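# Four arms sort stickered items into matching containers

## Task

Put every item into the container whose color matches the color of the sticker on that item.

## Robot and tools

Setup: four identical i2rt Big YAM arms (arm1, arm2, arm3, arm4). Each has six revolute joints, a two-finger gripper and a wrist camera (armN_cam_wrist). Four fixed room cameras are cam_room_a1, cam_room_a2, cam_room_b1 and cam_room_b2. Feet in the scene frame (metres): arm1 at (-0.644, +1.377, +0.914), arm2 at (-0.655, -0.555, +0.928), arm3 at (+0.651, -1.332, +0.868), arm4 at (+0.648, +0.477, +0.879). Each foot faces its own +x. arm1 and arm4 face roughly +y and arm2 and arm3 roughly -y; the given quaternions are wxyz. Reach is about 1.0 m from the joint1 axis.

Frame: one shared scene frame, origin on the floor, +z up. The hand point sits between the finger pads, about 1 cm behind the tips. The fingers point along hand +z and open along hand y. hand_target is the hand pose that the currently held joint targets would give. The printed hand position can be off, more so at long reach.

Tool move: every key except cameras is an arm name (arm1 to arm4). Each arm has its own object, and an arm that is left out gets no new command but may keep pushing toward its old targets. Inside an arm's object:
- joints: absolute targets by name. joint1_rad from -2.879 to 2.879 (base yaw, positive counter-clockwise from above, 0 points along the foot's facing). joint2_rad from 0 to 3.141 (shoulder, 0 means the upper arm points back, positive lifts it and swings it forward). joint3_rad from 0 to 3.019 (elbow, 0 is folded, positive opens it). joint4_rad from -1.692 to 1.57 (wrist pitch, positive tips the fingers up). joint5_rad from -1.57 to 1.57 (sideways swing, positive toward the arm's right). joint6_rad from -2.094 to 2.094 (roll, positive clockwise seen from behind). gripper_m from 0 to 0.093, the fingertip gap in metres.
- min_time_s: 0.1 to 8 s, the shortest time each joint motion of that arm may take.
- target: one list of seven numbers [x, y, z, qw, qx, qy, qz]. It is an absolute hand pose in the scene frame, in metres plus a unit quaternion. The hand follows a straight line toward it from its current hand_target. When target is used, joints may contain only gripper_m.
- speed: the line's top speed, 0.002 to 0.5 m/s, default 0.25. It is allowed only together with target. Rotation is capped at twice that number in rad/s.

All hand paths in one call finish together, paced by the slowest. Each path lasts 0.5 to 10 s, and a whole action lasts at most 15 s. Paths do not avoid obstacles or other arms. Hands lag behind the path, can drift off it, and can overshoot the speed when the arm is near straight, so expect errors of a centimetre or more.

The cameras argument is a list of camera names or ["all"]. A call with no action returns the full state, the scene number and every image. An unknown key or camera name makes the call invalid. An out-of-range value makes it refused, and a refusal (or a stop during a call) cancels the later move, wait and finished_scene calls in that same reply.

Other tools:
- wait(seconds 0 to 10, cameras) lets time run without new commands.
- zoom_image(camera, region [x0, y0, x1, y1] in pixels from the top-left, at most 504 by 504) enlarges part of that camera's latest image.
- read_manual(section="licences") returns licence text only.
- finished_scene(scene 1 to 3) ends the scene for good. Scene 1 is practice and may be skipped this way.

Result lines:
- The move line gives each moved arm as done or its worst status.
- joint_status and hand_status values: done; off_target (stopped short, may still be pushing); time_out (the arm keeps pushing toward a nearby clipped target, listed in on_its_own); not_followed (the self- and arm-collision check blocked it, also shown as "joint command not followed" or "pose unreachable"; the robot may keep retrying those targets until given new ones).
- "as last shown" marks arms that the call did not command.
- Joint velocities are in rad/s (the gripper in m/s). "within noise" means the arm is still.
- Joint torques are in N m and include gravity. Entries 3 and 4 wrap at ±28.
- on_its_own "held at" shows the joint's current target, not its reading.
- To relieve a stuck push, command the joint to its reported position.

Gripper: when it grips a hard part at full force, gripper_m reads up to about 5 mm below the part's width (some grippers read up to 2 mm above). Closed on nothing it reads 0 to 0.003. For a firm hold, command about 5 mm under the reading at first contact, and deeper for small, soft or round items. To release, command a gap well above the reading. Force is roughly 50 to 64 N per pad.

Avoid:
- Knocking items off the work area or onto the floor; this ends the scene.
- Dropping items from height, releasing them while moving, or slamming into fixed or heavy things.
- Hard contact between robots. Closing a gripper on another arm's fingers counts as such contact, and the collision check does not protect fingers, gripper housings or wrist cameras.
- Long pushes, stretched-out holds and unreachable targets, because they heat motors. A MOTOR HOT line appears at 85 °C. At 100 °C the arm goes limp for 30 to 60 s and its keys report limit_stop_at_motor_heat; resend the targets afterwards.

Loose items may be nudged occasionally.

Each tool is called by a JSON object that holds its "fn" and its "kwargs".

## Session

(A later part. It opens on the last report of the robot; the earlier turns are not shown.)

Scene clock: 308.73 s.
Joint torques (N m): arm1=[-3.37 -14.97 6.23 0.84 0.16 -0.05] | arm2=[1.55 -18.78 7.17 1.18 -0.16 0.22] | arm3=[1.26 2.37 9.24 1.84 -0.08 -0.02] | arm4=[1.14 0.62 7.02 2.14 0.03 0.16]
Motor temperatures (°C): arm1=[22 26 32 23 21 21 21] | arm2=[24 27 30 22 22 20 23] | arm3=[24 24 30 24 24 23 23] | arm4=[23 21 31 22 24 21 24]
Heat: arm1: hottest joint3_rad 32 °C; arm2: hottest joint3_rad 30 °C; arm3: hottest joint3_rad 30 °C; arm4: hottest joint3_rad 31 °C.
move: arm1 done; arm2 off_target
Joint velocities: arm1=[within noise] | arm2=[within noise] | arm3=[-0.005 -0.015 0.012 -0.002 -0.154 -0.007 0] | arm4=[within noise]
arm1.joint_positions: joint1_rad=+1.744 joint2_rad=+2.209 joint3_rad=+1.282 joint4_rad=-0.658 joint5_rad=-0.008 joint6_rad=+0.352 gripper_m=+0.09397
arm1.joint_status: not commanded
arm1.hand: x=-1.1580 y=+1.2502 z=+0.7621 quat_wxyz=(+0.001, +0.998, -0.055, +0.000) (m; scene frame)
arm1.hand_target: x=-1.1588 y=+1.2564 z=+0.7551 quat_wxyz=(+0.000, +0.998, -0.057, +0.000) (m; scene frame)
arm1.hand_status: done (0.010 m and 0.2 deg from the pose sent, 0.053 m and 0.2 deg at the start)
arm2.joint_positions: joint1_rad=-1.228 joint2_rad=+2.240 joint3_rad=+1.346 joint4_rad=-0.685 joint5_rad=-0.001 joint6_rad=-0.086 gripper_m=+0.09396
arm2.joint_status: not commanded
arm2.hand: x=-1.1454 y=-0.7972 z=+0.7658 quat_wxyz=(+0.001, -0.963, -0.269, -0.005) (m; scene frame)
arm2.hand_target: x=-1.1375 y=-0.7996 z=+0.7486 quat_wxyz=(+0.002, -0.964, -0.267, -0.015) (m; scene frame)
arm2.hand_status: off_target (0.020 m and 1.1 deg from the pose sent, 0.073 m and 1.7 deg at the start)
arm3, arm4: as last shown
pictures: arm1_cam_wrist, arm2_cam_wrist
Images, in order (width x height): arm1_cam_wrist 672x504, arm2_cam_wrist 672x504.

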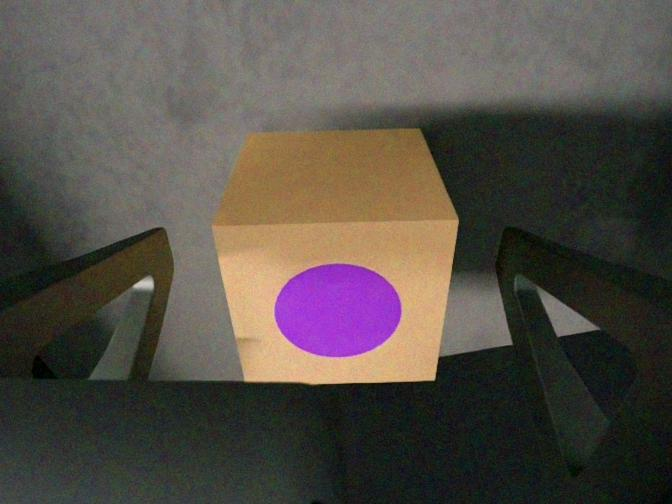

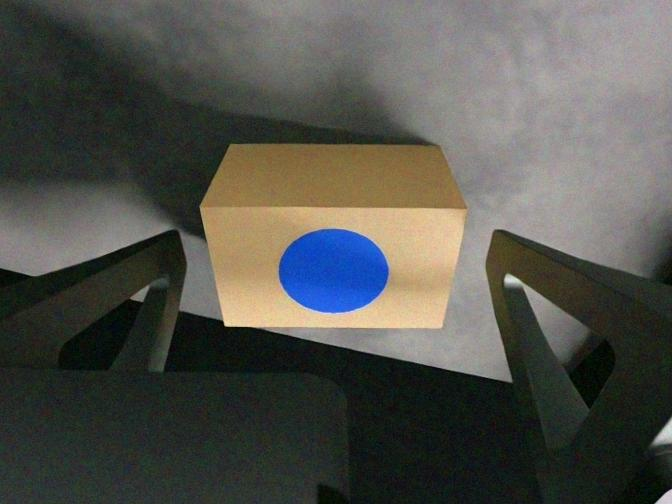

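{"fn": "move", "kwargs": {"arm1": {"joints": {"gripper_m": 0.058}}, "arm2": {"joints": {"gripper_m": 0.07}}}}

{"fn": "move", "kwargs": {"arm1": {"joints": {"gripper_m": 0.046}}, "arm2": {"joints": {"gripper_m": 0.058}}, "cameras": ["arm1_cam_wrist", "arm2_cam_wrist"]}}

Scene clock: 327.67 s.
Joint torques (N m): arm1=[-3.02 -14.62 6.2 0.85 0.11 0.03] | arm2=[1.55 -19.08 7.16 1.2 -0.16 0.21] | arm3=[1.14 2.2 9.21 1.83 -0.09 -0.02] | arm4=[1.44 0.62 6.94 2.09 0.05 0.19]
Motor temperatures (°C): arm1=[22 27 32 23 21 21 21] | arm2=[24 26 29 22 22 20 23] | arm3=[24 24 30 24 24 23 23] | arm4=[23 21 31 22 24 21 24]
Heat: arm1: hottest joint3_rad 32 °C; arm2: hottest joint3_rad 29 °C; arm3: hottest joint3_rad 30 °C; arm4: hottest joint3_rad 31 °C.
move: arm1 done; arm2 done
Joint velocities: within noise
arm1.joint_positions: joint1_rad=+1.744 joint2_rad=+2.209 joint3_rad=+1.282 joint4_rad=-0.658 joint5_rad=-0.008 joint6_rad=+0.352 gripper_m=+0.05807
arm1.joint_status: all done
arm1.hand: x=-1.1580 y=+1.2503 z=+0.7621 quat_wxyz=(+0.001, +0.998, -0.055, +0.000) (m; scene frame)
arm1.hand_target: x=-1.1588 y=+1.2565 z=+0.7551 quat_wxyz=(+0.000, +0.998, -0.057, +0.000) (m; scene frame)
arm1.hand_status: not commanded
arm2.joint_positions: joint1_rad=-1.228 joint2_rad=+2.240 joint3_rad=+1.346 joint4_rad=-0.685 joint5_rad=-0.001 joint6_rad=-0.086 gripper_m=+0.07031
arm2.joint_status: all done
arm2.hand: x=-1.1454 y=-0.7972 z=+0.7658 quat_wxyz=(+0.002, -0.963, -0.269, -0.005) (m; scene frame)
arm2.hand_target: x=-1.1376 y=-0.7996 z=+0.7486 quat_wxyz=(+0.002, -0.964, -0.267, -0.015) (m; scene frame)
arm2.hand_status: not commanded
arm3, arm4: as last shown
pictures: none

Scene clock: 328.10 s.
Joint torques (N m): arm1=[-3.25 -15.33 6.35 0.99 0.09 -0.05] | arm2=[1.44 -18.96 7.17 1.16 -0.15 0.2] | arm3=[1.14 2.2 9.18 1.81 -0.08 -0.02] | arm4=[1.26 0.38 6.95 2.21 0.04 0.18]
Motor temperatures (°C): arm1=[22 27 32 23 21 21 21] | arm2=[24 26 29 22 22 20 23] | arm3=[24 24 30 24 24 23 23] | arm4=[23 21 31 22 24 21 24]
Heat: arm1: hottest joint3_rad 32 °C; arm2: hottest joint3_rad 29 °C; arm3: hottest joint3_rad 30 °C; arm4: hottest joint3_rad 31 °C.
move: arm1 off_target; arm2 off_target
Joint velocities: within noise
arm1.joint_positions: joint1_rad=+1.744 joint2_rad=+2.209 joint3_rad=+1.282 joint4_rad=-0.657 joint5_rad=-0.007 joint6_rad=+0.352 gripper_m=+0.05304
arm1.joint_status: gripper_m off_target (ended at +0.05307, target +0.04600)
arm1.hand: x=-1.1581 y=+1.2503 z=+0.7621 quat_wxyz=(+0.000, +0.998, -0.055, +0.000) (m; scene frame)
arm1.hand_target: x=-1.1588 y=+1.2564 z=+0.7551 quat_wxyz=(+0.000, +0.998, -0.057, +0.000) (m; scene frame)
arm1.hand_status: not commanded
arm2.joint_positions: joint1_rad=-1.228 joint2_rad=+2.240 joint3_rad=+1.346 joint4_rad=-0.685 joint5_rad=-0.001 joint6_rad=-0.086 gripper_m=+0.06883
arm2.joint_status: gripper_m off_target (ended at +0.06884, target +0.05800)
arm2.hand: x=-1.1454 y=-0.7972 z=+0.7658 quat_wxyz=(+0.002, -0.963, -0.269, -0.005) (m; scene frame)
arm2.hand_target: x=-1.1376 y=-0.7996 z=+0.7486 quat_wxyz=(+0.002, -0.964, -0.267, -0.015) (m; scene frame)
arm2.hand_status: not commanded
arm3.joint_positions: joint1_rad=+0.075 joint2_rad=+0.603 joint3_rad=+1.391 joint4_rad=-1.324 joint5_rad=-0.185 joint6_rad=-0.597 gripper_m=+0.09396
arm3.joint_status: not commanded
arm3.hand: x=+0.6714 y=-1.5539 z=+1.4174 quat_wxyz=(-0.295, -0.381, -0.775, +0.409) (m; scene frame)
arm3.hand_target: x=+0.6715 y=-1.5515 z=+1.4286 quat_wxyz=(-0.300, -0.376, -0.770, +0.420) (m; scene frame)
arm3.hand_status: not commanded
arm4: as last shown
pictures: arm1_cam_wrist, arm2_cam_wrist
Images, in order (width x height): arm1_cam_wrist 672x504, arm2_cam_wrist 672x504.

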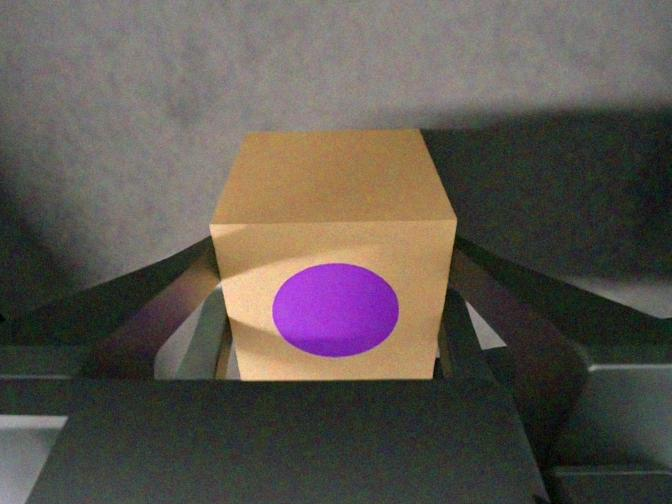

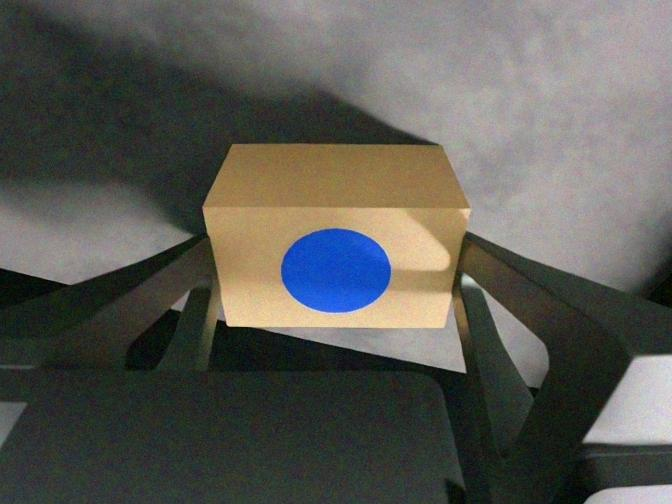

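{"fn": "move", "kwargs": {"arm1": {"target": [-1.159, 1.2565, 0.95, 0, 0.9984, -0.0567, 0], "speed": 0.1}, "arm2": {"target": [-1.138, -0.800, 0.95, 0.002, -0.9636, -0.2672, -0.015], "speed": 0.1}, "arm4": {"joints": {"joint2_rad": 0.3, "joint3_rad": 0.5, "joint4_rad": -0.3}, "min_time_s": 3}, "cameras": ["all"]}}

Scene clock: 356.77 s.
Joint torques (N m): arm1=[-2.67 -16.5 12.94 -0.1 0.17 -0.02] | arm2=[1.55 -20.78 13.2 -0.01 -0.17 0.2] | arm3=[1.14 2.2 9.21 1.84 -0.07 -0.01] | arm4=[1.26 0.32 9.73 2.18 0.04 0.16]
Motor temperatures (°C): arm1=[22 28 31 23 21 21 22] | arm2=[24 27 29 22 22 20 24] | arm3=[24 24 30 24 24 23 23] | arm4=[23 21 31 22 24 21 24]
Heat: arm1: hottest joint3_rad 31 °C; arm2: hottest joint3_rad 29 °C; arm3: hottest joint3_rad 30 °C; arm4: hottest joint3_rad 31 °C.
move: arm1 off_target; arm2 off_target; arm4 done
Joint velocities: within noise
arm1.joint_positions: joint1_rad=+1.742 joint2_rad=+1.905 joint3_rad=+1.302 joint4_rad=-1.042 joint5_rad=-0.007 joint6_rad=+0.350 gripper_m=+0.05304
arm1.joint_status: not commanded
arm1.hand: x=-1.1353 y=+1.2559 z=+0.9235 quat_wxyz=(-0.008, +0.998, -0.055, +0.029) (m; scene frame)
arm1.hand_target: x=-1.1577 y=+1.2568 z=+0.9504 quat_wxyz=(+0.000, +0.998, -0.057, +0.000) (m; scene frame)
arm1.hand_status: off_target (0.036 m and 3.4 deg from the pose sent, 0.188 m and 0.2 deg at the start)
arm2.joint_positions: joint1_rad=-1.228 joint2_rad=+1.931 joint3_rad=+1.349 joint4_rad=-1.062 joint5_rad=-0.001 joint6_rad=-0.086 gripper_m=+0.06880
arm2.joint_status: not commanded
arm2.hand: x=-1.1211 y=-0.7856 z=+0.9300 quat_wxyz=(+0.008, -0.962, -0.269, -0.037) (m; scene frame)
arm2.hand_target: x=-1.1371 y=-0.7995 z=+0.9504 quat_wxyz=(+0.002, -0.964, -0.267, -0.015) (m; scene frame)
arm2.hand_status: off_target (0.030 m and 2.7 deg from the pose sent, 0.184 m and 1.1 deg at the start)
arm3: as last shown
arm4.joint_positions: joint1_rad=+1.511 joint2_rad=+0.313 joint3_rad=+0.501 joint4_rad=-0.319 joint5_rad=+0.001 joint6_rad=-0.013 gripper_m=+0.09398
arm4.joint_status: all done
arm4.hand: x=+0.3458 y=+0.4803 z=+1.2310 quat_wxyz=(-0.005, +0.751, +0.002, -0.661) (m; scene frame)
arm4.hand_target: x=+0.3483 y=+0.4788 z=+1.2389 quat_wxyz=(+0.001, +0.740, -0.001, -0.673) (m; scene frame)
arm4.hand_status: not commanded
pictures: arm1_cam_wrist, arm2_cam_wrist, arm3_cam_wrist, arm4_cam_wrist, cam_room_a1, cam_room_a2, cam_room_b1, cam_room_b2
Images, in order (width x height): arm1_cam_wrist 672x504, arm2_cam_wrist 672x504, arm3_cam_wrist 672x504, arm4_cam_wrist 672x504, cam_room_a1 672x504, cam_room_a2 672x504, cam_room_b1 672x504, cam_room_b2 672x504.

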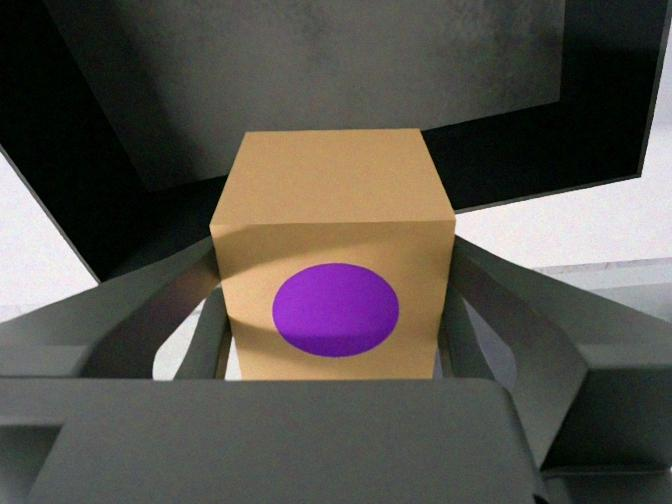

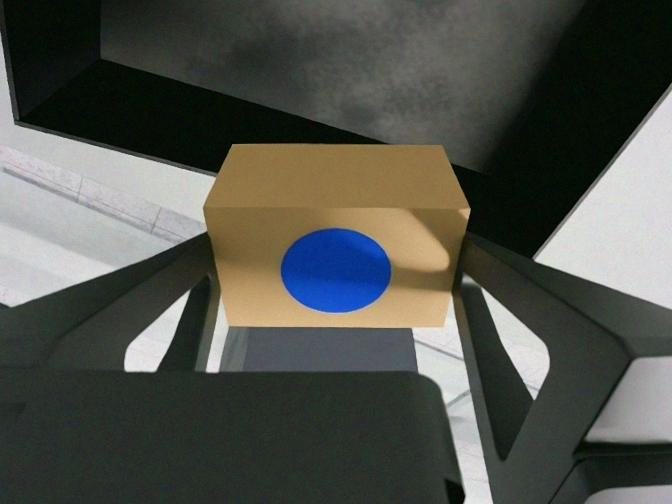

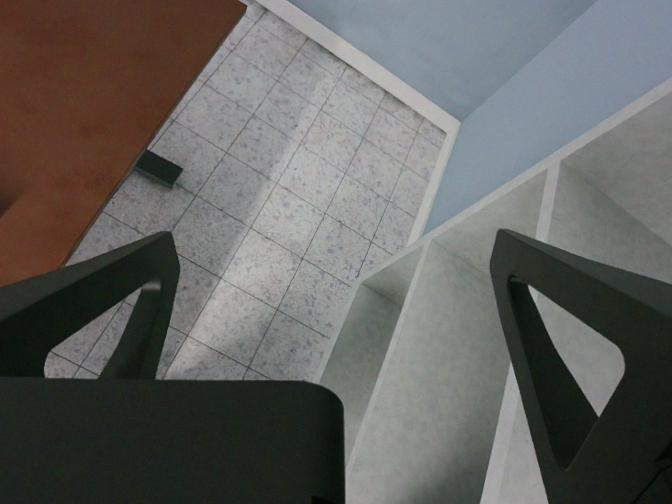

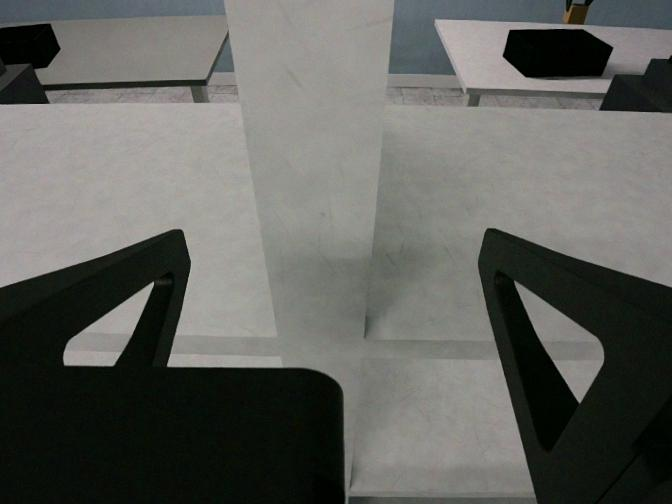

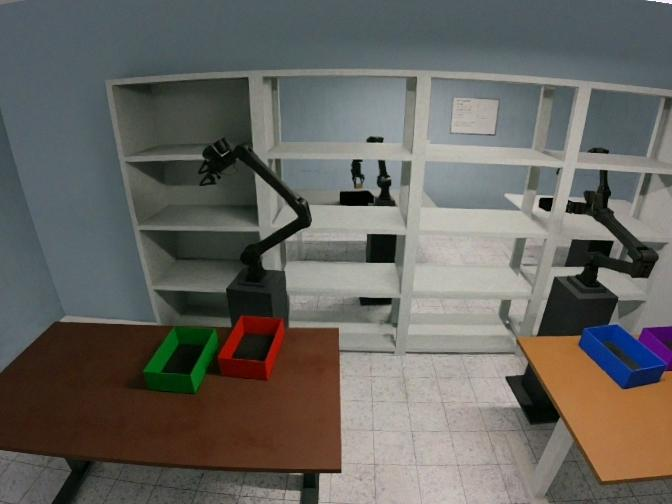

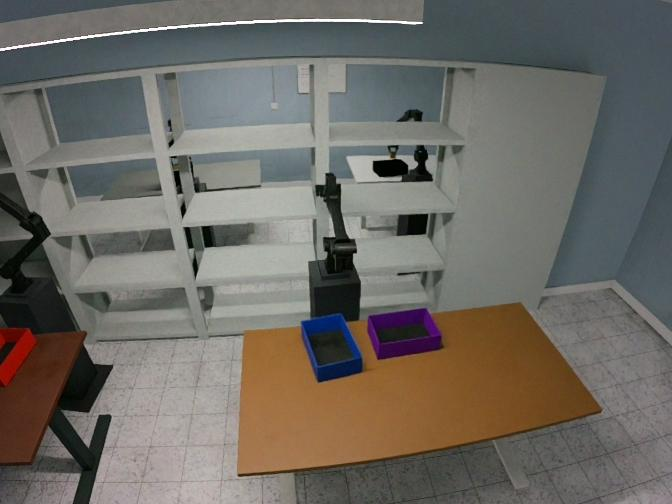

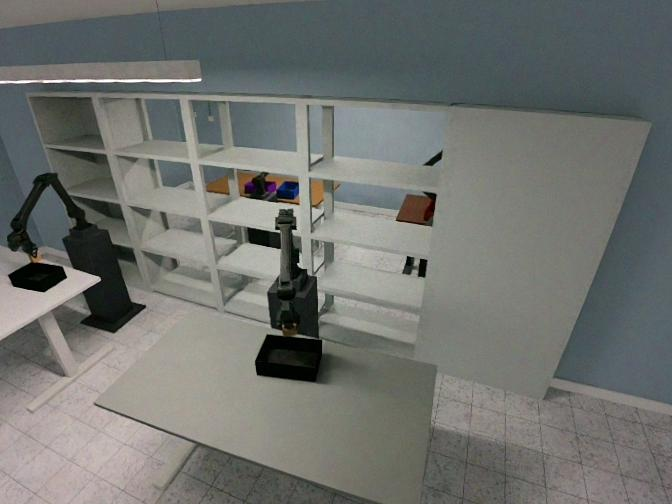

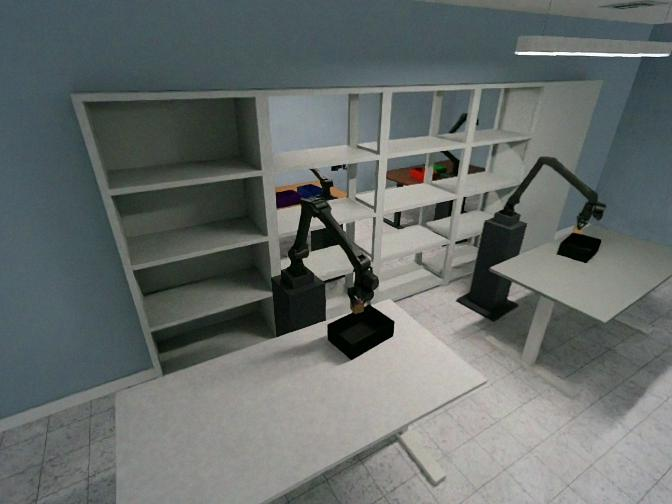

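{"fn": "move", "kwargs": {"arm1": {"joints": {"joint2_rad": 0.65, "joint3_rad": 1.05, "joint4_rad": -1.53, "joint5_rad": 0, "joint6_rad": 0}, "min_time_s": 4}, "arm2": {"joints": {"joint2_rad": 0.65, "joint3_rad": 1.05, "joint4_rad": -1.53, "joint5_rad": 0, "joint6_rad": 0}, "min_time_s": 4}, "cameras": ["arm1_cam_wrist", "arm2_cam_wrist"]}}

{"fn": "move", "kwargs": {"arm1": {"joints": {"joint1_rad": -2.2}, "min_time_s": 7}, "arm2": {"joints": {"joint1_rad": 2.2}, "min_time_s": 7}, "cameras": ["all"]}}

Scene clock: 457.20 s.
Joint torques (N m): arm1=[-2.55 2.32 10.78 0.91 0.09 -0.03] | arm2=[1.49 -1.44 9.72 1.26 0.03 0.22] | arm3=[1.26 2.26 9.21 1.84 -0.08 -0.02] | arm4=[0.85 0.44 9.74 2.15 0.07 0.16]
Motor temperatures (°C): arm1=[21 28 34 23 21 21 23] | arm2=[24 27 34 22 22 20 25] | arm3=[24 24 30 24 24 23 23] | arm4=[23 21 37 22 24 21 24]
Heat: arm1: hottest joint3_rad 34 °C; arm2: hottest joint3_rad 34 °C; arm3: hottest joint3_rad 30 °C; arm4: hottest joint3_rad 37 °C.
move: arm1 done; arm2 done
Joint velocities: within noise
arm1.joint_positions: joint1_rad=+1.742 joint2_rad=+0.651 joint3_rad=+1.047 joint4_rad=-1.521 joint5_rad=-0.002 joint6_rad=+0.009 gripper_m=+0.05303
arm1.joint_status: all done
arm1.hand: x=-0.8531 y=+1.3241 z=+1.2546 quat_wxyz=(+0.026, +0.967, +0.113, -0.226) (m; scene frame)
arm1.hand_target: x=-0.8520 y=+1.3272 z=+1.2555 quat_wxyz=(+0.023, +0.968, +0.112, -0.225) (m; scene frame)
arm1.hand_status: not commanded
arm2.joint_positions: joint1_rad=-1.228 joint2_rad=+0.652 joint3_rad=+1.066 joint4_rad=-1.519 joint5_rad=-0.001 joint6_rad=-0.015 gripper_m=+0.06879
arm2.joint_status: all done
arm2.hand: x=-0.8557 y=-0.6551 z=+1.2737 quat_wxyz=(-0.050, -0.946, -0.229, +0.224) (m; scene frame)
arm2.hand_target: x=-0.8514 y=-0.6549 z=+1.2657 quat_wxyz=(-0.049, -0.949, -0.227, +0.211) (m; scene frame)
arm2.hand_status: not commanded
arm3, arm4: as last shown
pictures: arm1_cam_wrist, arm2_cam_wrist
Images, in order (width x height): arm1_cam_wrist 672x504, arm2_cam_wrist 672x504.

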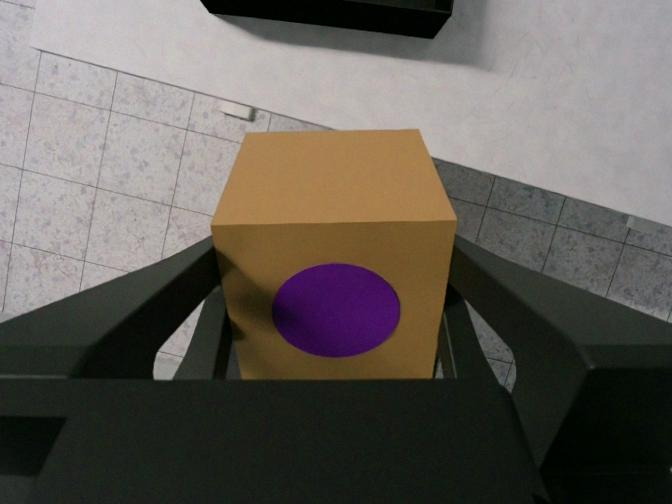

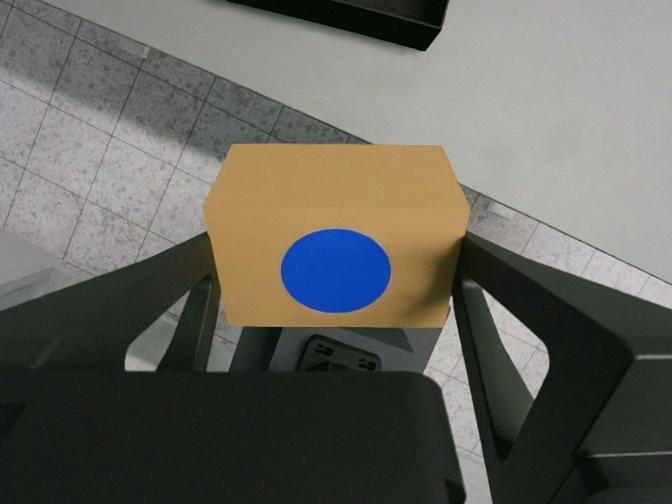

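Scene clock: 464.53 s.
Joint torques (N m): arm1=[-2.08 1.44 10.88 0.88 0.07 -0.06] | arm2=[1.08 -1.49 9.72 1.25 -0.01 0.2] | arm3=[1.38 2.32 9.22 1.81 -0.09 -0.01] | arm4=[0.91 0.62 9.63 2.13 0.01 0.15]
Motor temperatures (°C): arm1=[21 28 35 23 21 21 23] | arm2=[24 27 34 22 22 20 25] | arm3=[24 24 30 24 24 23 23] | arm4=[23 21 37 22 24 21 24]
Heat: arm1: hottest joint3_rad 35 °C; arm2: hottest joint3_rad 34 °C; arm3: hottest joint3_rad 30 °C; arm4: hottest joint3_rad 37 °C.
move: arm1 done; arm2 done
Joint velocities: within noise
arm1.joint_positions: joint1_rad=-2.194 joint2_rad=+0.651 joint3_rad=+1.047 joint4_rad=-1.521 joint5_rad=+0.000 joint6_rad=+0.007 gripper_m=+0.05321
arm1.joint_status: all done
arm1.hand: x=-0.4509 y=+1.2597 z=+1.2482 quat_wxyz=(-0.205, -0.270, -0.939, +0.060) (m; scene frame)
arm1.hand_target: x=-0.4531 y=+1.2595 z=+1.2491 quat_wxyz=(-0.202, -0.270, -0.939, +0.061) (m; scene frame)
arm1.hand_status: not commanded
arm2.joint_positions: joint1_rad=+2.196 joint2_rad=+0.652 joint3_rad=+1.066 joint4_rad=-1.519 joint5_rad=+0.000 joint6_rad=-0.014 gripper_m=+0.06879
arm2.joint_status: all done
arm2.hand: x=-0.4911 y=-0.4060 z=+1.2752 quat_wxyz=(-0.217, +0.359, -0.904, -0.083) (m; scene frame)
arm2.hand_target: x=-0.4946 y=-0.4080 z=+1.2672 quat_wxyz=(-0.205, +0.356, -0.908, -0.081) (m; scene frame)
arm2.hand_status: not commanded
arm3, arm4: as last shown
pictures: arm1_cam_wrist, arm2_cam_wrist, arm3_cam_wrist, arm4_cam_wrist, cam_room_a1, cam_room_a2, cam_room_b1, cam_room_b2
Images, in order (width x height): arm1_cam_wrist 672x504, arm2_cam_wrist 672x504, arm3_cam_wrist 672x504, arm4_cam_wrist 672x504, cam_room_a1 672x504, cam_room_a2 672x504, cam_room_b1 672x504, cam_room_b2 672x504.

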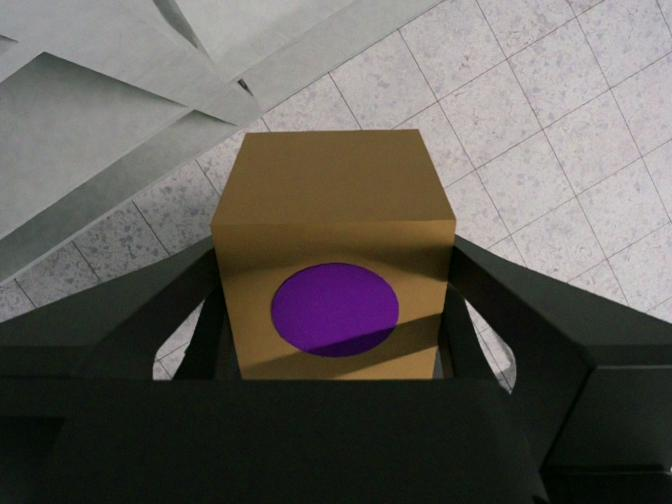

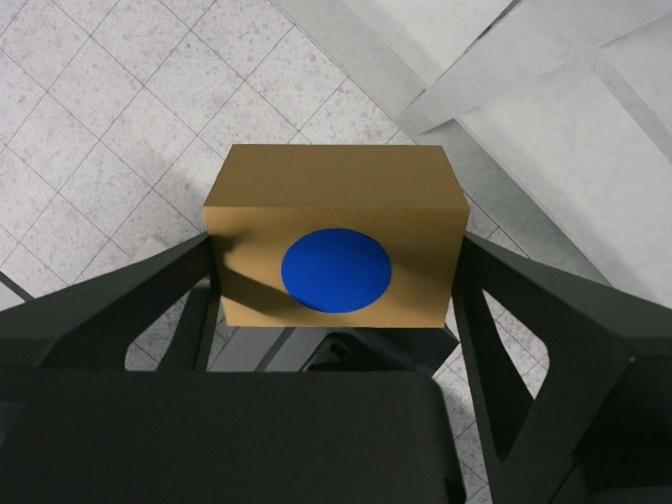

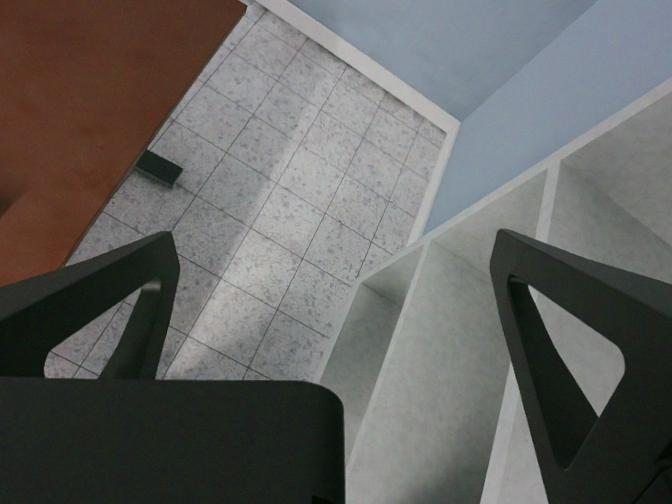

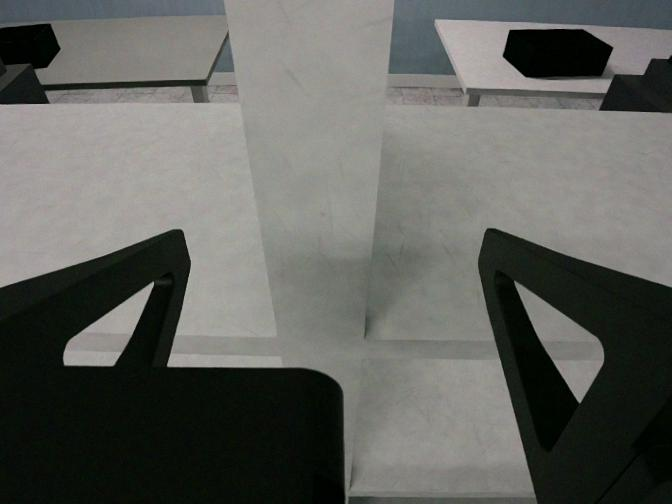

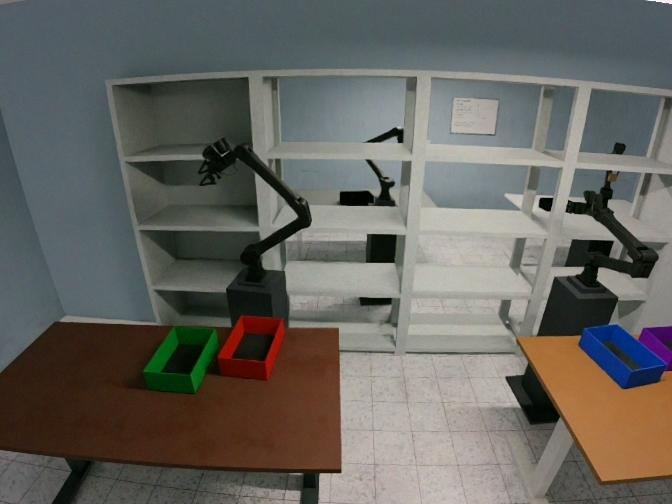

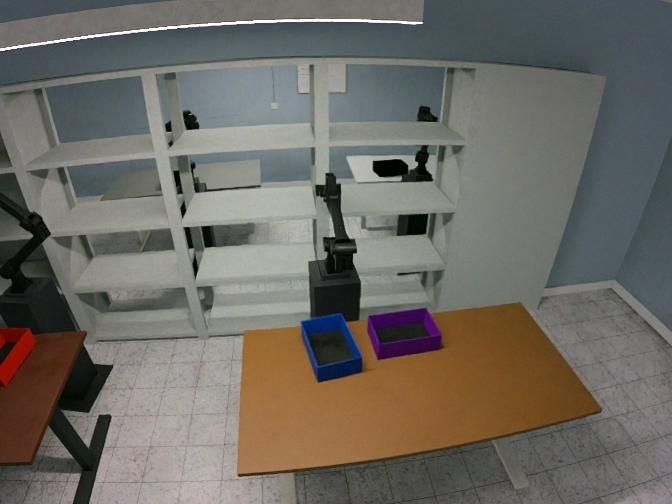

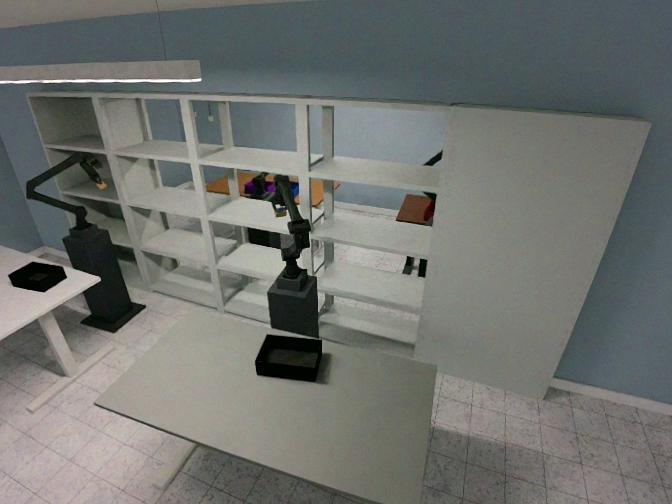

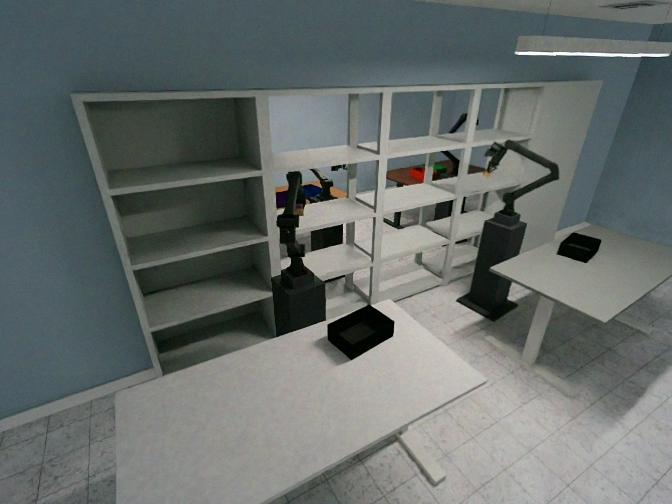

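{"fn": "move", "kwargs": {"arm1": {"target": [-0.361, 1.171, 1.10, 0.3252, 0.2908, 0.8936, -0.1058], "speed": 0.15}, "cameras": ["arm1_cam_wrist"]}}

Scene clock: 515.60 s.
Joint torques (N m): arm1=[-2.55 -0.85 12 2.51 0 0.02] | arm2=[1.14 -1.44 9.74 1.24 0 0.2] | arm3=[1.14 2.14 9.21 1.84 -0.09 -0.02] | arm4=[1.14 0.44 9.76 2 0.05 0.17]
Motor temperatures (°C): arm1=[21 25 36 23 21 21 23] | arm2=[24 26 32 22 22 20 25] | arm3=[24 24 31 24 24 23 23] | arm4=[23 21 38 22 24 21 24]
Heat: arm1: hottest joint3_rad 36 °C; arm2: hottest joint3_rad 32 °C; arm3: hottest joint3_rad 31 °C; arm4: hottest joint3_rad 38 °C.
move: arm1 off_target
Joint velocities: within noise
arm1.joint_positions: joint1_rad=-2.268 joint2_rad=+0.810 joint3_rad=+0.608 joint4_rad=-0.691 joint5_rad=-0.010 joint6_rad=-0.004 gripper_m=+0.05321
arm1.joint_status: not commanded
arm1.hand: x=-0.3654 y=+1.1782 z=+1.0910 quat_wxyz=(-0.310, -0.288, -0.901, +0.100) (m; scene frame)
arm1.hand_target: x=-0.3614 y=+1.1712 z=+1.1000 quat_wxyz=(-0.325, -0.291, -0.894, +0.106) (m; scene frame)
arm1.hand_status: off_target (0.012 m and 2.0 deg from the pose sent, 0.195 m and 15.8 deg at the start)
arm2, arm3, arm4: as last shown
pictures: arm1_cam_wrist
Images, in order (width x height): arm1_cam_wrist 672x504.

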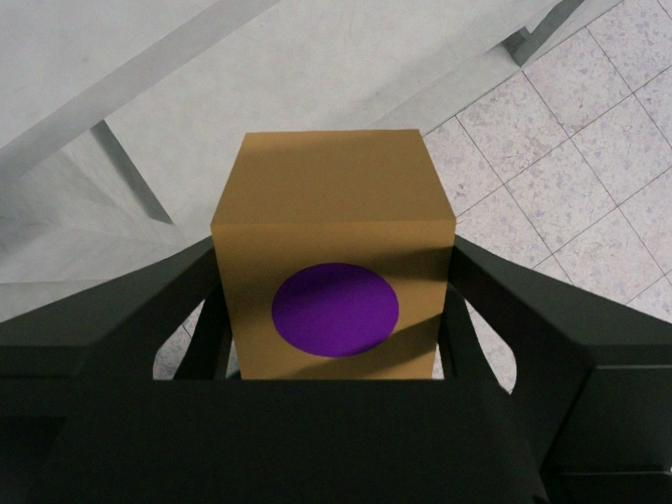

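{"fn": "move", "kwargs": {"arm4": {"target": [0.28, 0.62, 1.14, 0.0, 0.9239, 0.0, -0.3827], "speed": 0.15}, "cameras": ["arm4_cam_wrist", "cam_room_a2", "cam_room_a1"]}}

Scene clock: 538.57 s.
Joint torques (N m): arm1=[-2.67 -1.49 12.27 2.39 -0.02 0] | arm2=[1.03 -1.32 9.7 1.25 0 0.2] | arm3=[1.2 2.26 9.21 1.84 -0.08 -0.02] | arm4=[0.15 -4.95 13.31 0.61 0 -0.12]
Motor temperatures (°C): arm1=[21 25 35 23 21 21 23] | arm2=[24 26 32 22 22 20 25] | arm3=[24 24 31 24 24 23 23] | arm4=[23 21 38 22 24 21 24]
Heat: arm1: hottest joint3_rad 35 °C; arm2: hottest joint3_rad 32 °C; arm3: hottest joint3_rad 31 °C; arm4: hottest joint3_rad 38 °C.
move: arm4 off_target
Joint velocities: within noise
arm1, arm2, arm3: as last shown
arm4.joint_positions: joint1_rad=+1.004 joint2_rad=+0.935 joint3_rad=+0.788 joint4_rad=-0.747 joint5_rad=-0.356 joint6_rad=-0.373 gripper_m=+0.09398
arm4.joint_status: not commanded
arm4.hand: x=+0.2898 y=+0.6103 z=+1.1153 quat_wxyz=(+0.013, +0.929, -0.006, -0.369) (m; scene frame)
arm4.hand_target: x=+0.2809 y=+0.6194 z=+1.1400 quat_wxyz=(+0.000, +0.924, +0.000, -0.383) (m; scene frame)
arm4.hand_status: off_target (0.028 m and 2.4 deg from the pose sent, 0.179 m and 37.7 deg at the start)
pictures: arm4_cam_wrist, cam_room_a1, cam_room_a2
Images, in order (width x height): arm4_cam_wrist 672x504, cam_room_a1 672x504, cam_room_a2 672x504.

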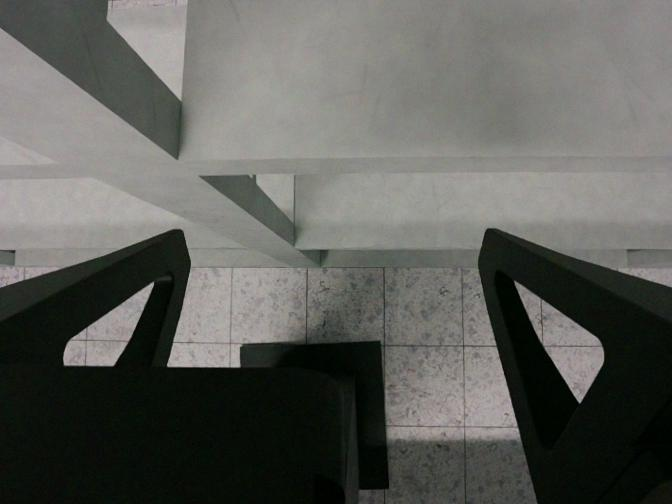

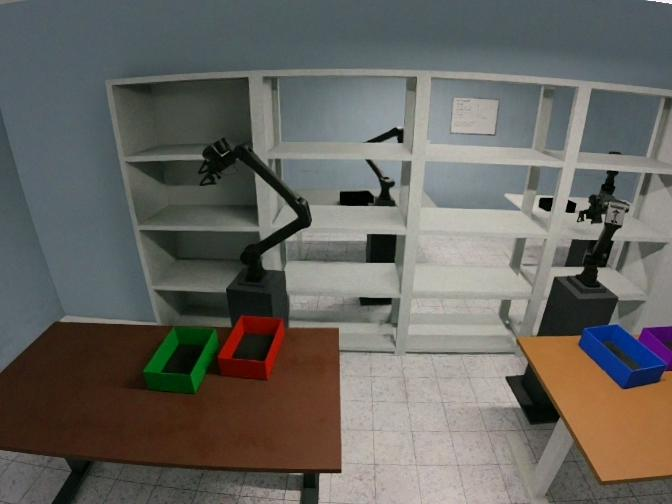

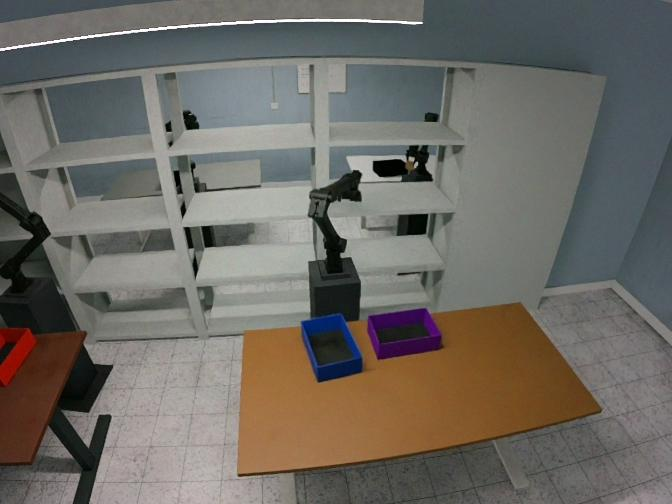

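{"fn": "zoom_image", "kwargs": {"camera": "arm4_cam_wrist", "region": [0, 130, 400, 280]}}

{"fn": "zoom_image", "kwargs": {"camera": "cam_room_a2", "region": [180, 50, 480, 350]}}

{"fn": "zoom_image", "kwargs": {"camera": "cam_room_a1", "region": [240, 60, 440, 360]}}

Scaled by 1.260.

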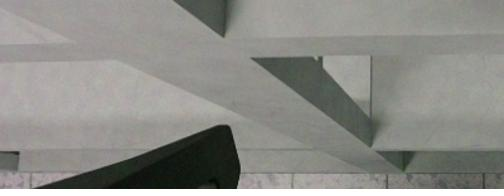

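Scaled by 1.680.

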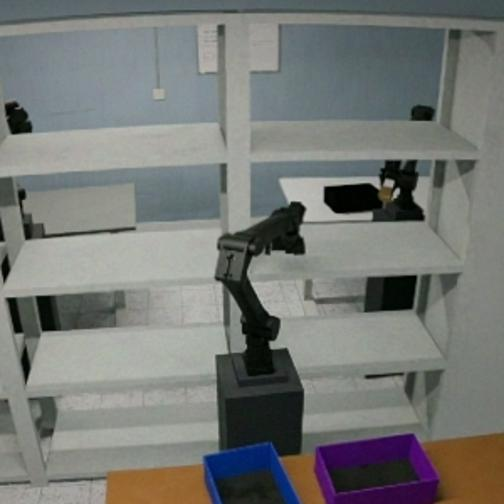

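Scaled by 1.680.

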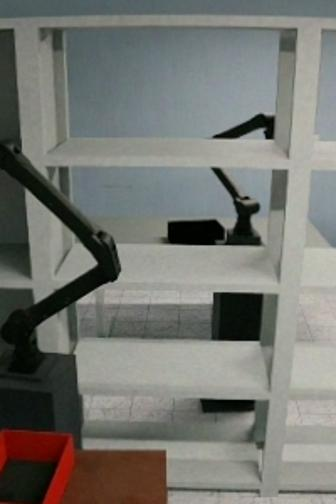

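{"fn": "move", "kwargs": {"arm4": {"target": [0.13, 0.66, 1.12, 0.0, 0.9239, 0.0, -0.3827], "speed": 0.12, "joints": {"gripper_m": 0.02}}, "cameras": ["arm4_cam_wrist", "cam_room_a2", "cam_room_a1"]}}

{"fn": "zoom_image", "kwargs": {"camera": "cam_room_a2", "region": [280, 110, 430, 260]}}

Scene clock: 594.77 s.
Joint torques (N m): arm1=[-2.55 -0.85 12.33 2.07 -0.05 0.06] | arm2=[1.03 -1.44 9.74 1.25 -0.01 0.2] | arm3=[1.32 2.26 9.17 1.83 -0.09 -0.02] | arm4=[1.44 -11.22 12.74 1.52 0.04 0.16]
Motor temperatures (°C): arm1=[21 25 36 23 21 21 23] | arm2=[23 25 32 22 22 20 25] | arm3=[24 24 31 24 24 23 23] | arm4=[22 22 42 22 24 21 24]
Heat: arm1: hottest joint3_rad 36 °C; arm2: hottest joint3_rad 32 °C; arm3: hottest joint3_rad 31 °C; arm4: hottest joint3_rad 42 °C.
move: arm4 off_target
Joint velocities: within noise
arm1, arm2, arm3: as last shown
arm4.joint_positions: joint1_rad=+1.078 joint2_rad=+1.360 joint3_rad=+1.065 joint4_rad=-0.593 joint5_rad=-0.299 joint6_rad=-0.330 gripper_m=+0.02012
arm4.joint_status: all done
arm4.hand: x=+0.1506 y=+0.6545 z=+1.0986 quat_wxyz=(+0.008, +0.932, +0.000, -0.362) (m; scene frame)
arm4.hand_target: x=+0.1316 y=+0.6593 z=+1.1201 quat_wxyz=(+0.000, +0.924, +0.000, -0.383) (m; scene frame)
arm4.hand_status: off_target (0.030 m and 2.7 deg from the pose sent, 0.167 m and 2.4 deg at the start)
pictures: arm4_cam_wrist, cam_room_a1, cam_room_a2
Images, in order (width x height): arm4_cam_wrist 672x504, cam_room_a1 672x504, cam_room_a2 672x504.

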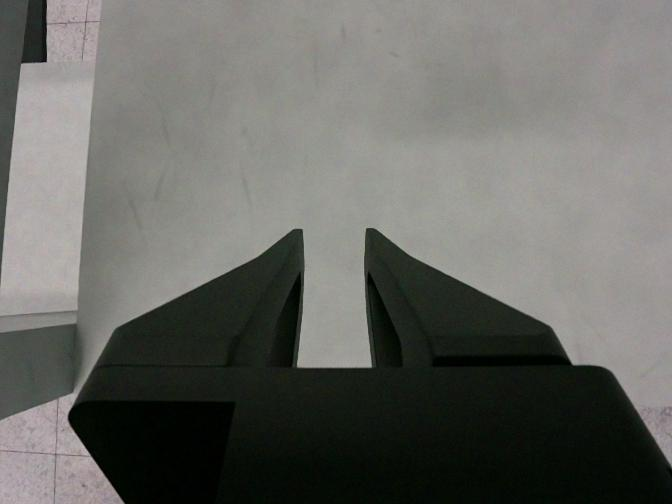

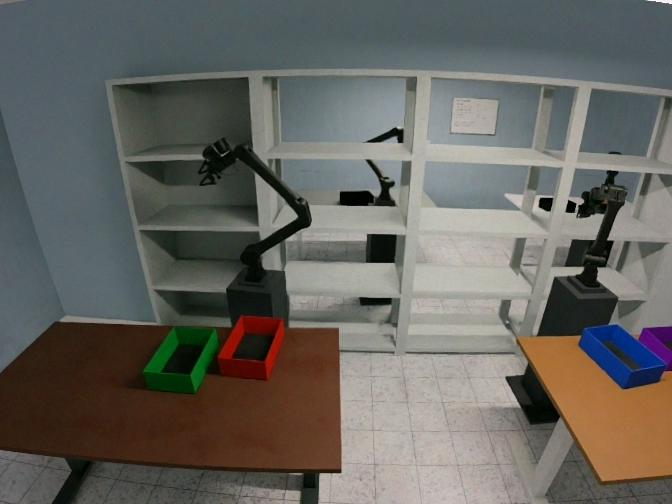

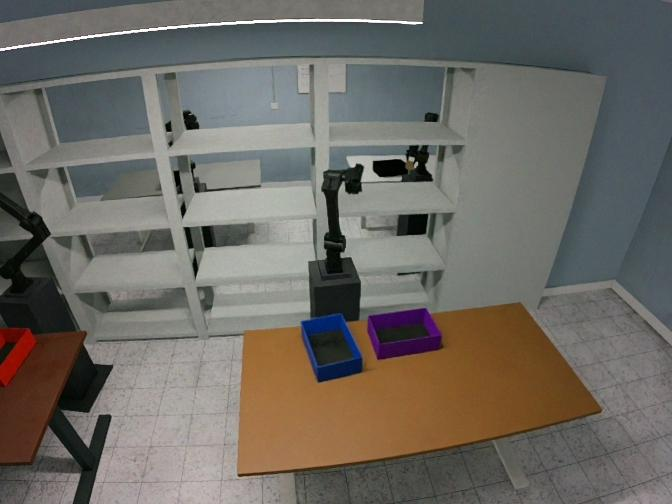

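Scaled by 3.360.

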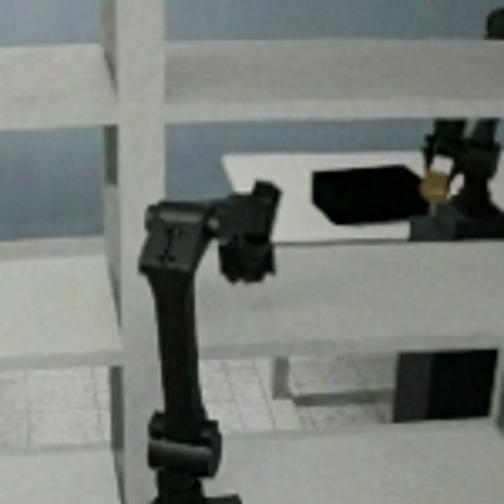

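{"fn": "move", "kwargs": {"arm4": {"target": [0.1316, 0.659, 1.06, 0.0, 0.9239, 0.0, -0.3827], "speed": 0.06}, "cameras": ["arm4_cam_wrist"]}}

{"fn": "move", "kwargs": {"arm4": {"target": [0.1316, 0.659, 1.035, 0.0, 0.9239, 0.0, -0.3827], "speed": 0.04}, "cameras": ["arm4_cam_wrist"]}}

{"fn": "move", "kwargs": {"arm4": {"target": [0.1316, 0.659, 1.02, 0.0, 0.9239, 0.0, -0.3827], "speed": 0.04}, "cameras": ["arm4_cam_wrist"]}}

Scene clock: 601.43 s.
Joint torques (N m): arm1=[-2.84 -1.32 12.33 2.35 -0.05 0.04] | arm2=[1.08 -1.38 9.74 1.25 0 0.2] | arm3=[1.26 2.14 9.21 1.87 -0.08 0] | arm4=[1.38 -11.34 8.54 1.63 0.07 0.17]
Motor temperatures (°C): arm1=[21 25 36 23 21 21 23] | arm2=[23 25 32 22 22 20 25] | arm3=[24 24 31 24 24 23 23] | arm4=[22 22 42 22 24 21 24]
Heat: arm1: hottest joint3_rad 36 °C; arm2: hottest joint3_rad 32 °C; arm3: hottest joint3_rad 31 °C; arm4: hottest joint3_rad 42 °C.
move: arm4 off_target
Joint velocities: within noise
arm1, arm2, arm3: as last shown
arm4.joint_positions: joint1_rad=+1.078 joint2_rad=+1.410 joint3_rad=+1.009 joint4_rad=-0.430 joint5_rad=-0.298 joint6_rad=-0.330 gripper_m=+0.02012
arm4.joint_status: not commanded
arm4.hand: x=+0.1362 y=+0.6612 z=+1.0697 quat_wxyz=(-0.004, +0.923, +0.004, -0.386) (m; scene frame)
arm4.hand_target: x=+0.1318 y=+0.6589 z=+1.0601 quat_wxyz=(+0.000, +0.924, +0.000, -0.383) (m; scene frame)
arm4.hand_status: off_target (0.011 m and 0.7 deg from the pose sent, 0.043 m and 2.7 deg at the start)
pictures: arm4_cam_wrist
Images, in order (width x height): arm4_cam_wrist 672x504.

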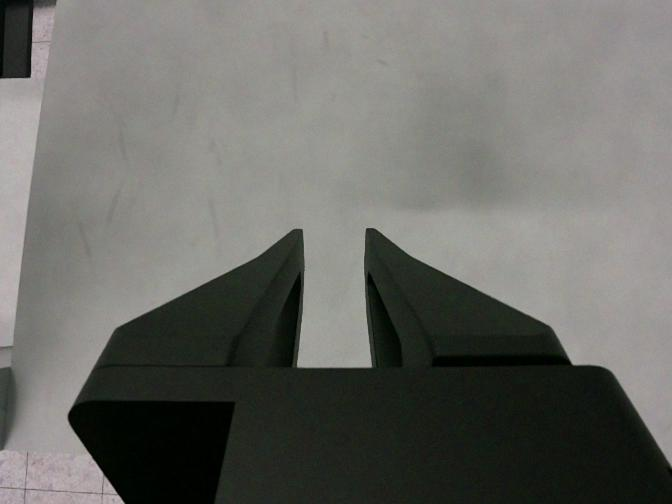

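Scene clock: 602.57 s.
Joint torques (N m): arm1=[-2.73 0.15 12.25 2.36 -0.03 0.03] | arm2=[1.03 -1.38 9.76 1.25 0.01 0.21] | arm3=[1.26 2.43 9.22 1.84 -0.08 -0.02] | arm4=[1.55 -11.52 8.25 1.55 0.04 0.18]
Motor temperatures (°C): arm1=[21 25 36 23 21 21 23] | arm2=[23 25 32 22 22 20 25] | arm3=[24 24 31 24 24 23 23] | arm4=[22 22 42 22 24 21 24]
Heat: arm1: hottest joint3_rad 36 °C; arm2: hottest joint3_rad 32 °C; arm3: hottest joint3_rad 31 °C; arm4: hottest joint3_rad 42 °C.
move: arm4 off_target
Joint velocities: within noise
arm1, arm2: as last shown
arm3.joint_positions: joint1_rad=+0.075 joint2_rad=+0.603 joint3_rad=+1.391 joint4_rad=-1.324 joint5_rad=-0.185 joint6_rad=-0.597 gripper_m=+0.09396
arm3.joint_status: not commanded
arm3.hand: x=+0.6714 y=-1.5539 z=+1.4174 quat_wxyz=(-0.295, -0.381, -0.775, +0.409) (m; scene frame)
arm3.hand_target: x=+0.6715 y=-1.5515 z=+1.4286 quat_wxyz=(-0.300, -0.376, -0.770, +0.420) (m; scene frame)
arm3.hand_status: not commanded
arm4.joint_positions: joint1_rad=+1.078 joint2_rad=+1.439 joint3_rad=+0.970 joint4_rad=-0.359 joint5_rad=-0.298 joint6_rad=-0.330 gripper_m=+0.02012
arm4.joint_status: not commanded
arm4.hand: x=+0.1354 y=+0.6615 z=+1.0462 quat_wxyz=(-0.004, +0.922, +0.004, -0.387) (m; scene frame)
arm4.hand_target: x=+0.1319 y=+0.6588 z=+1.0350 quat_wxyz=(+0.000, +0.924, +0.000, -0.383) (m; scene frame)
arm4.hand_status: off_target (0.012 m and 0.9 deg from the pose sent, 0.035 m and 0.7 deg at the start)
pictures: arm4_cam_wrist
Images, in order (width x height): arm4_cam_wrist 672x504.

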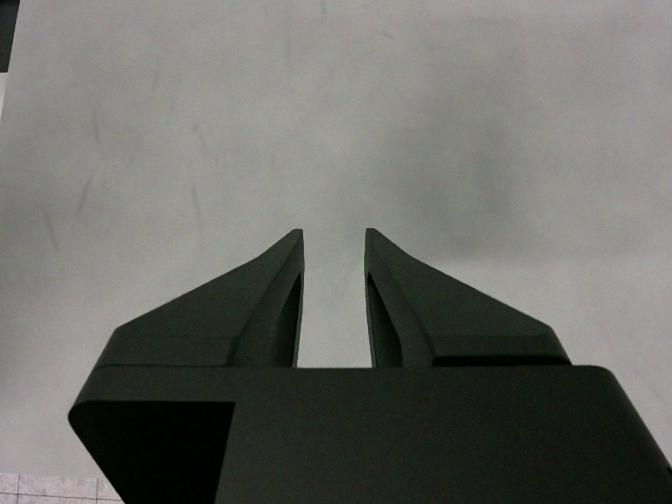

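Scene clock: 603.53 s.
Joint torques (N m): arm1=[-2.67 -0.73 12.19 2.29 -0.06 0.04] | arm2=[1.03 -1.44 9.74 1.26 0 0.2] | arm3=[1.32 2.32 9.29 1.89 -0.08 -0.01] | arm4=[1.44 -11.52 8.05 1.77 0.07 0.14]
Motor temperatures (°C): arm1=[21 25 36 23 21 21 23] | arm2=[23 25 32 22 22 20 25] | arm3=[24 24 31 24 24 23 23] | arm4=[22 22 42 22 24 21 24]
Heat: arm1: hottest joint3_rad 36 °C; arm2: hottest joint3_rad 32 °C; arm3: hottest joint3_rad 31 °C; arm4: hottest joint3_rad 42 °C.
move: arm4 off_target
Joint velocities: within noise
arm1, arm2, arm3: as last shown
arm4.joint_positions: joint1_rad=+1.078 joint2_rad=+1.460 joint3_rad=+0.948 joint4_rad=-0.316 joint5_rad=-0.298 joint6_rad=-0.330 gripper_m=+0.02012
arm4.joint_status: not commanded
arm4.hand: x=+0.1350 y=+0.6615 z=+1.0312 quat_wxyz=(-0.004, +0.922, +0.004, -0.387) (m; scene frame)
arm4.hand_target: x=+0.1320 y=+0.6588 z=+1.0201 quat_wxyz=(+0.000, +0.924, +0.000, -0.383) (m; scene frame)
arm4.hand_status: off_target (0.012 m and 0.9 deg from the pose sent, 0.027 m and 0.9 deg at the start)
pictures: arm4_cam_wrist
Images, in order (width x height): arm4_cam_wrist 672x504.

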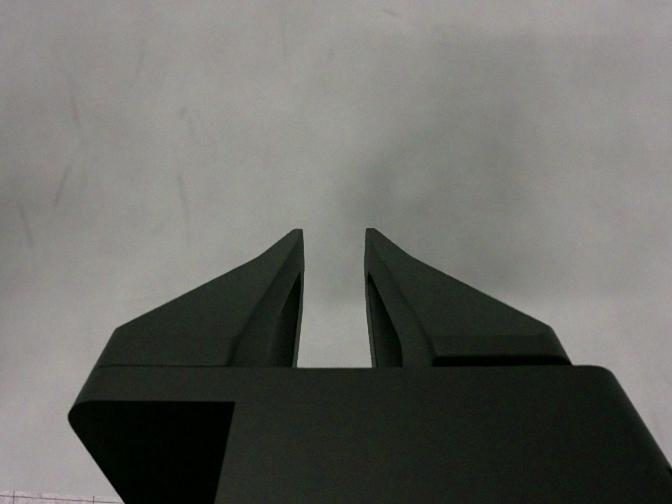

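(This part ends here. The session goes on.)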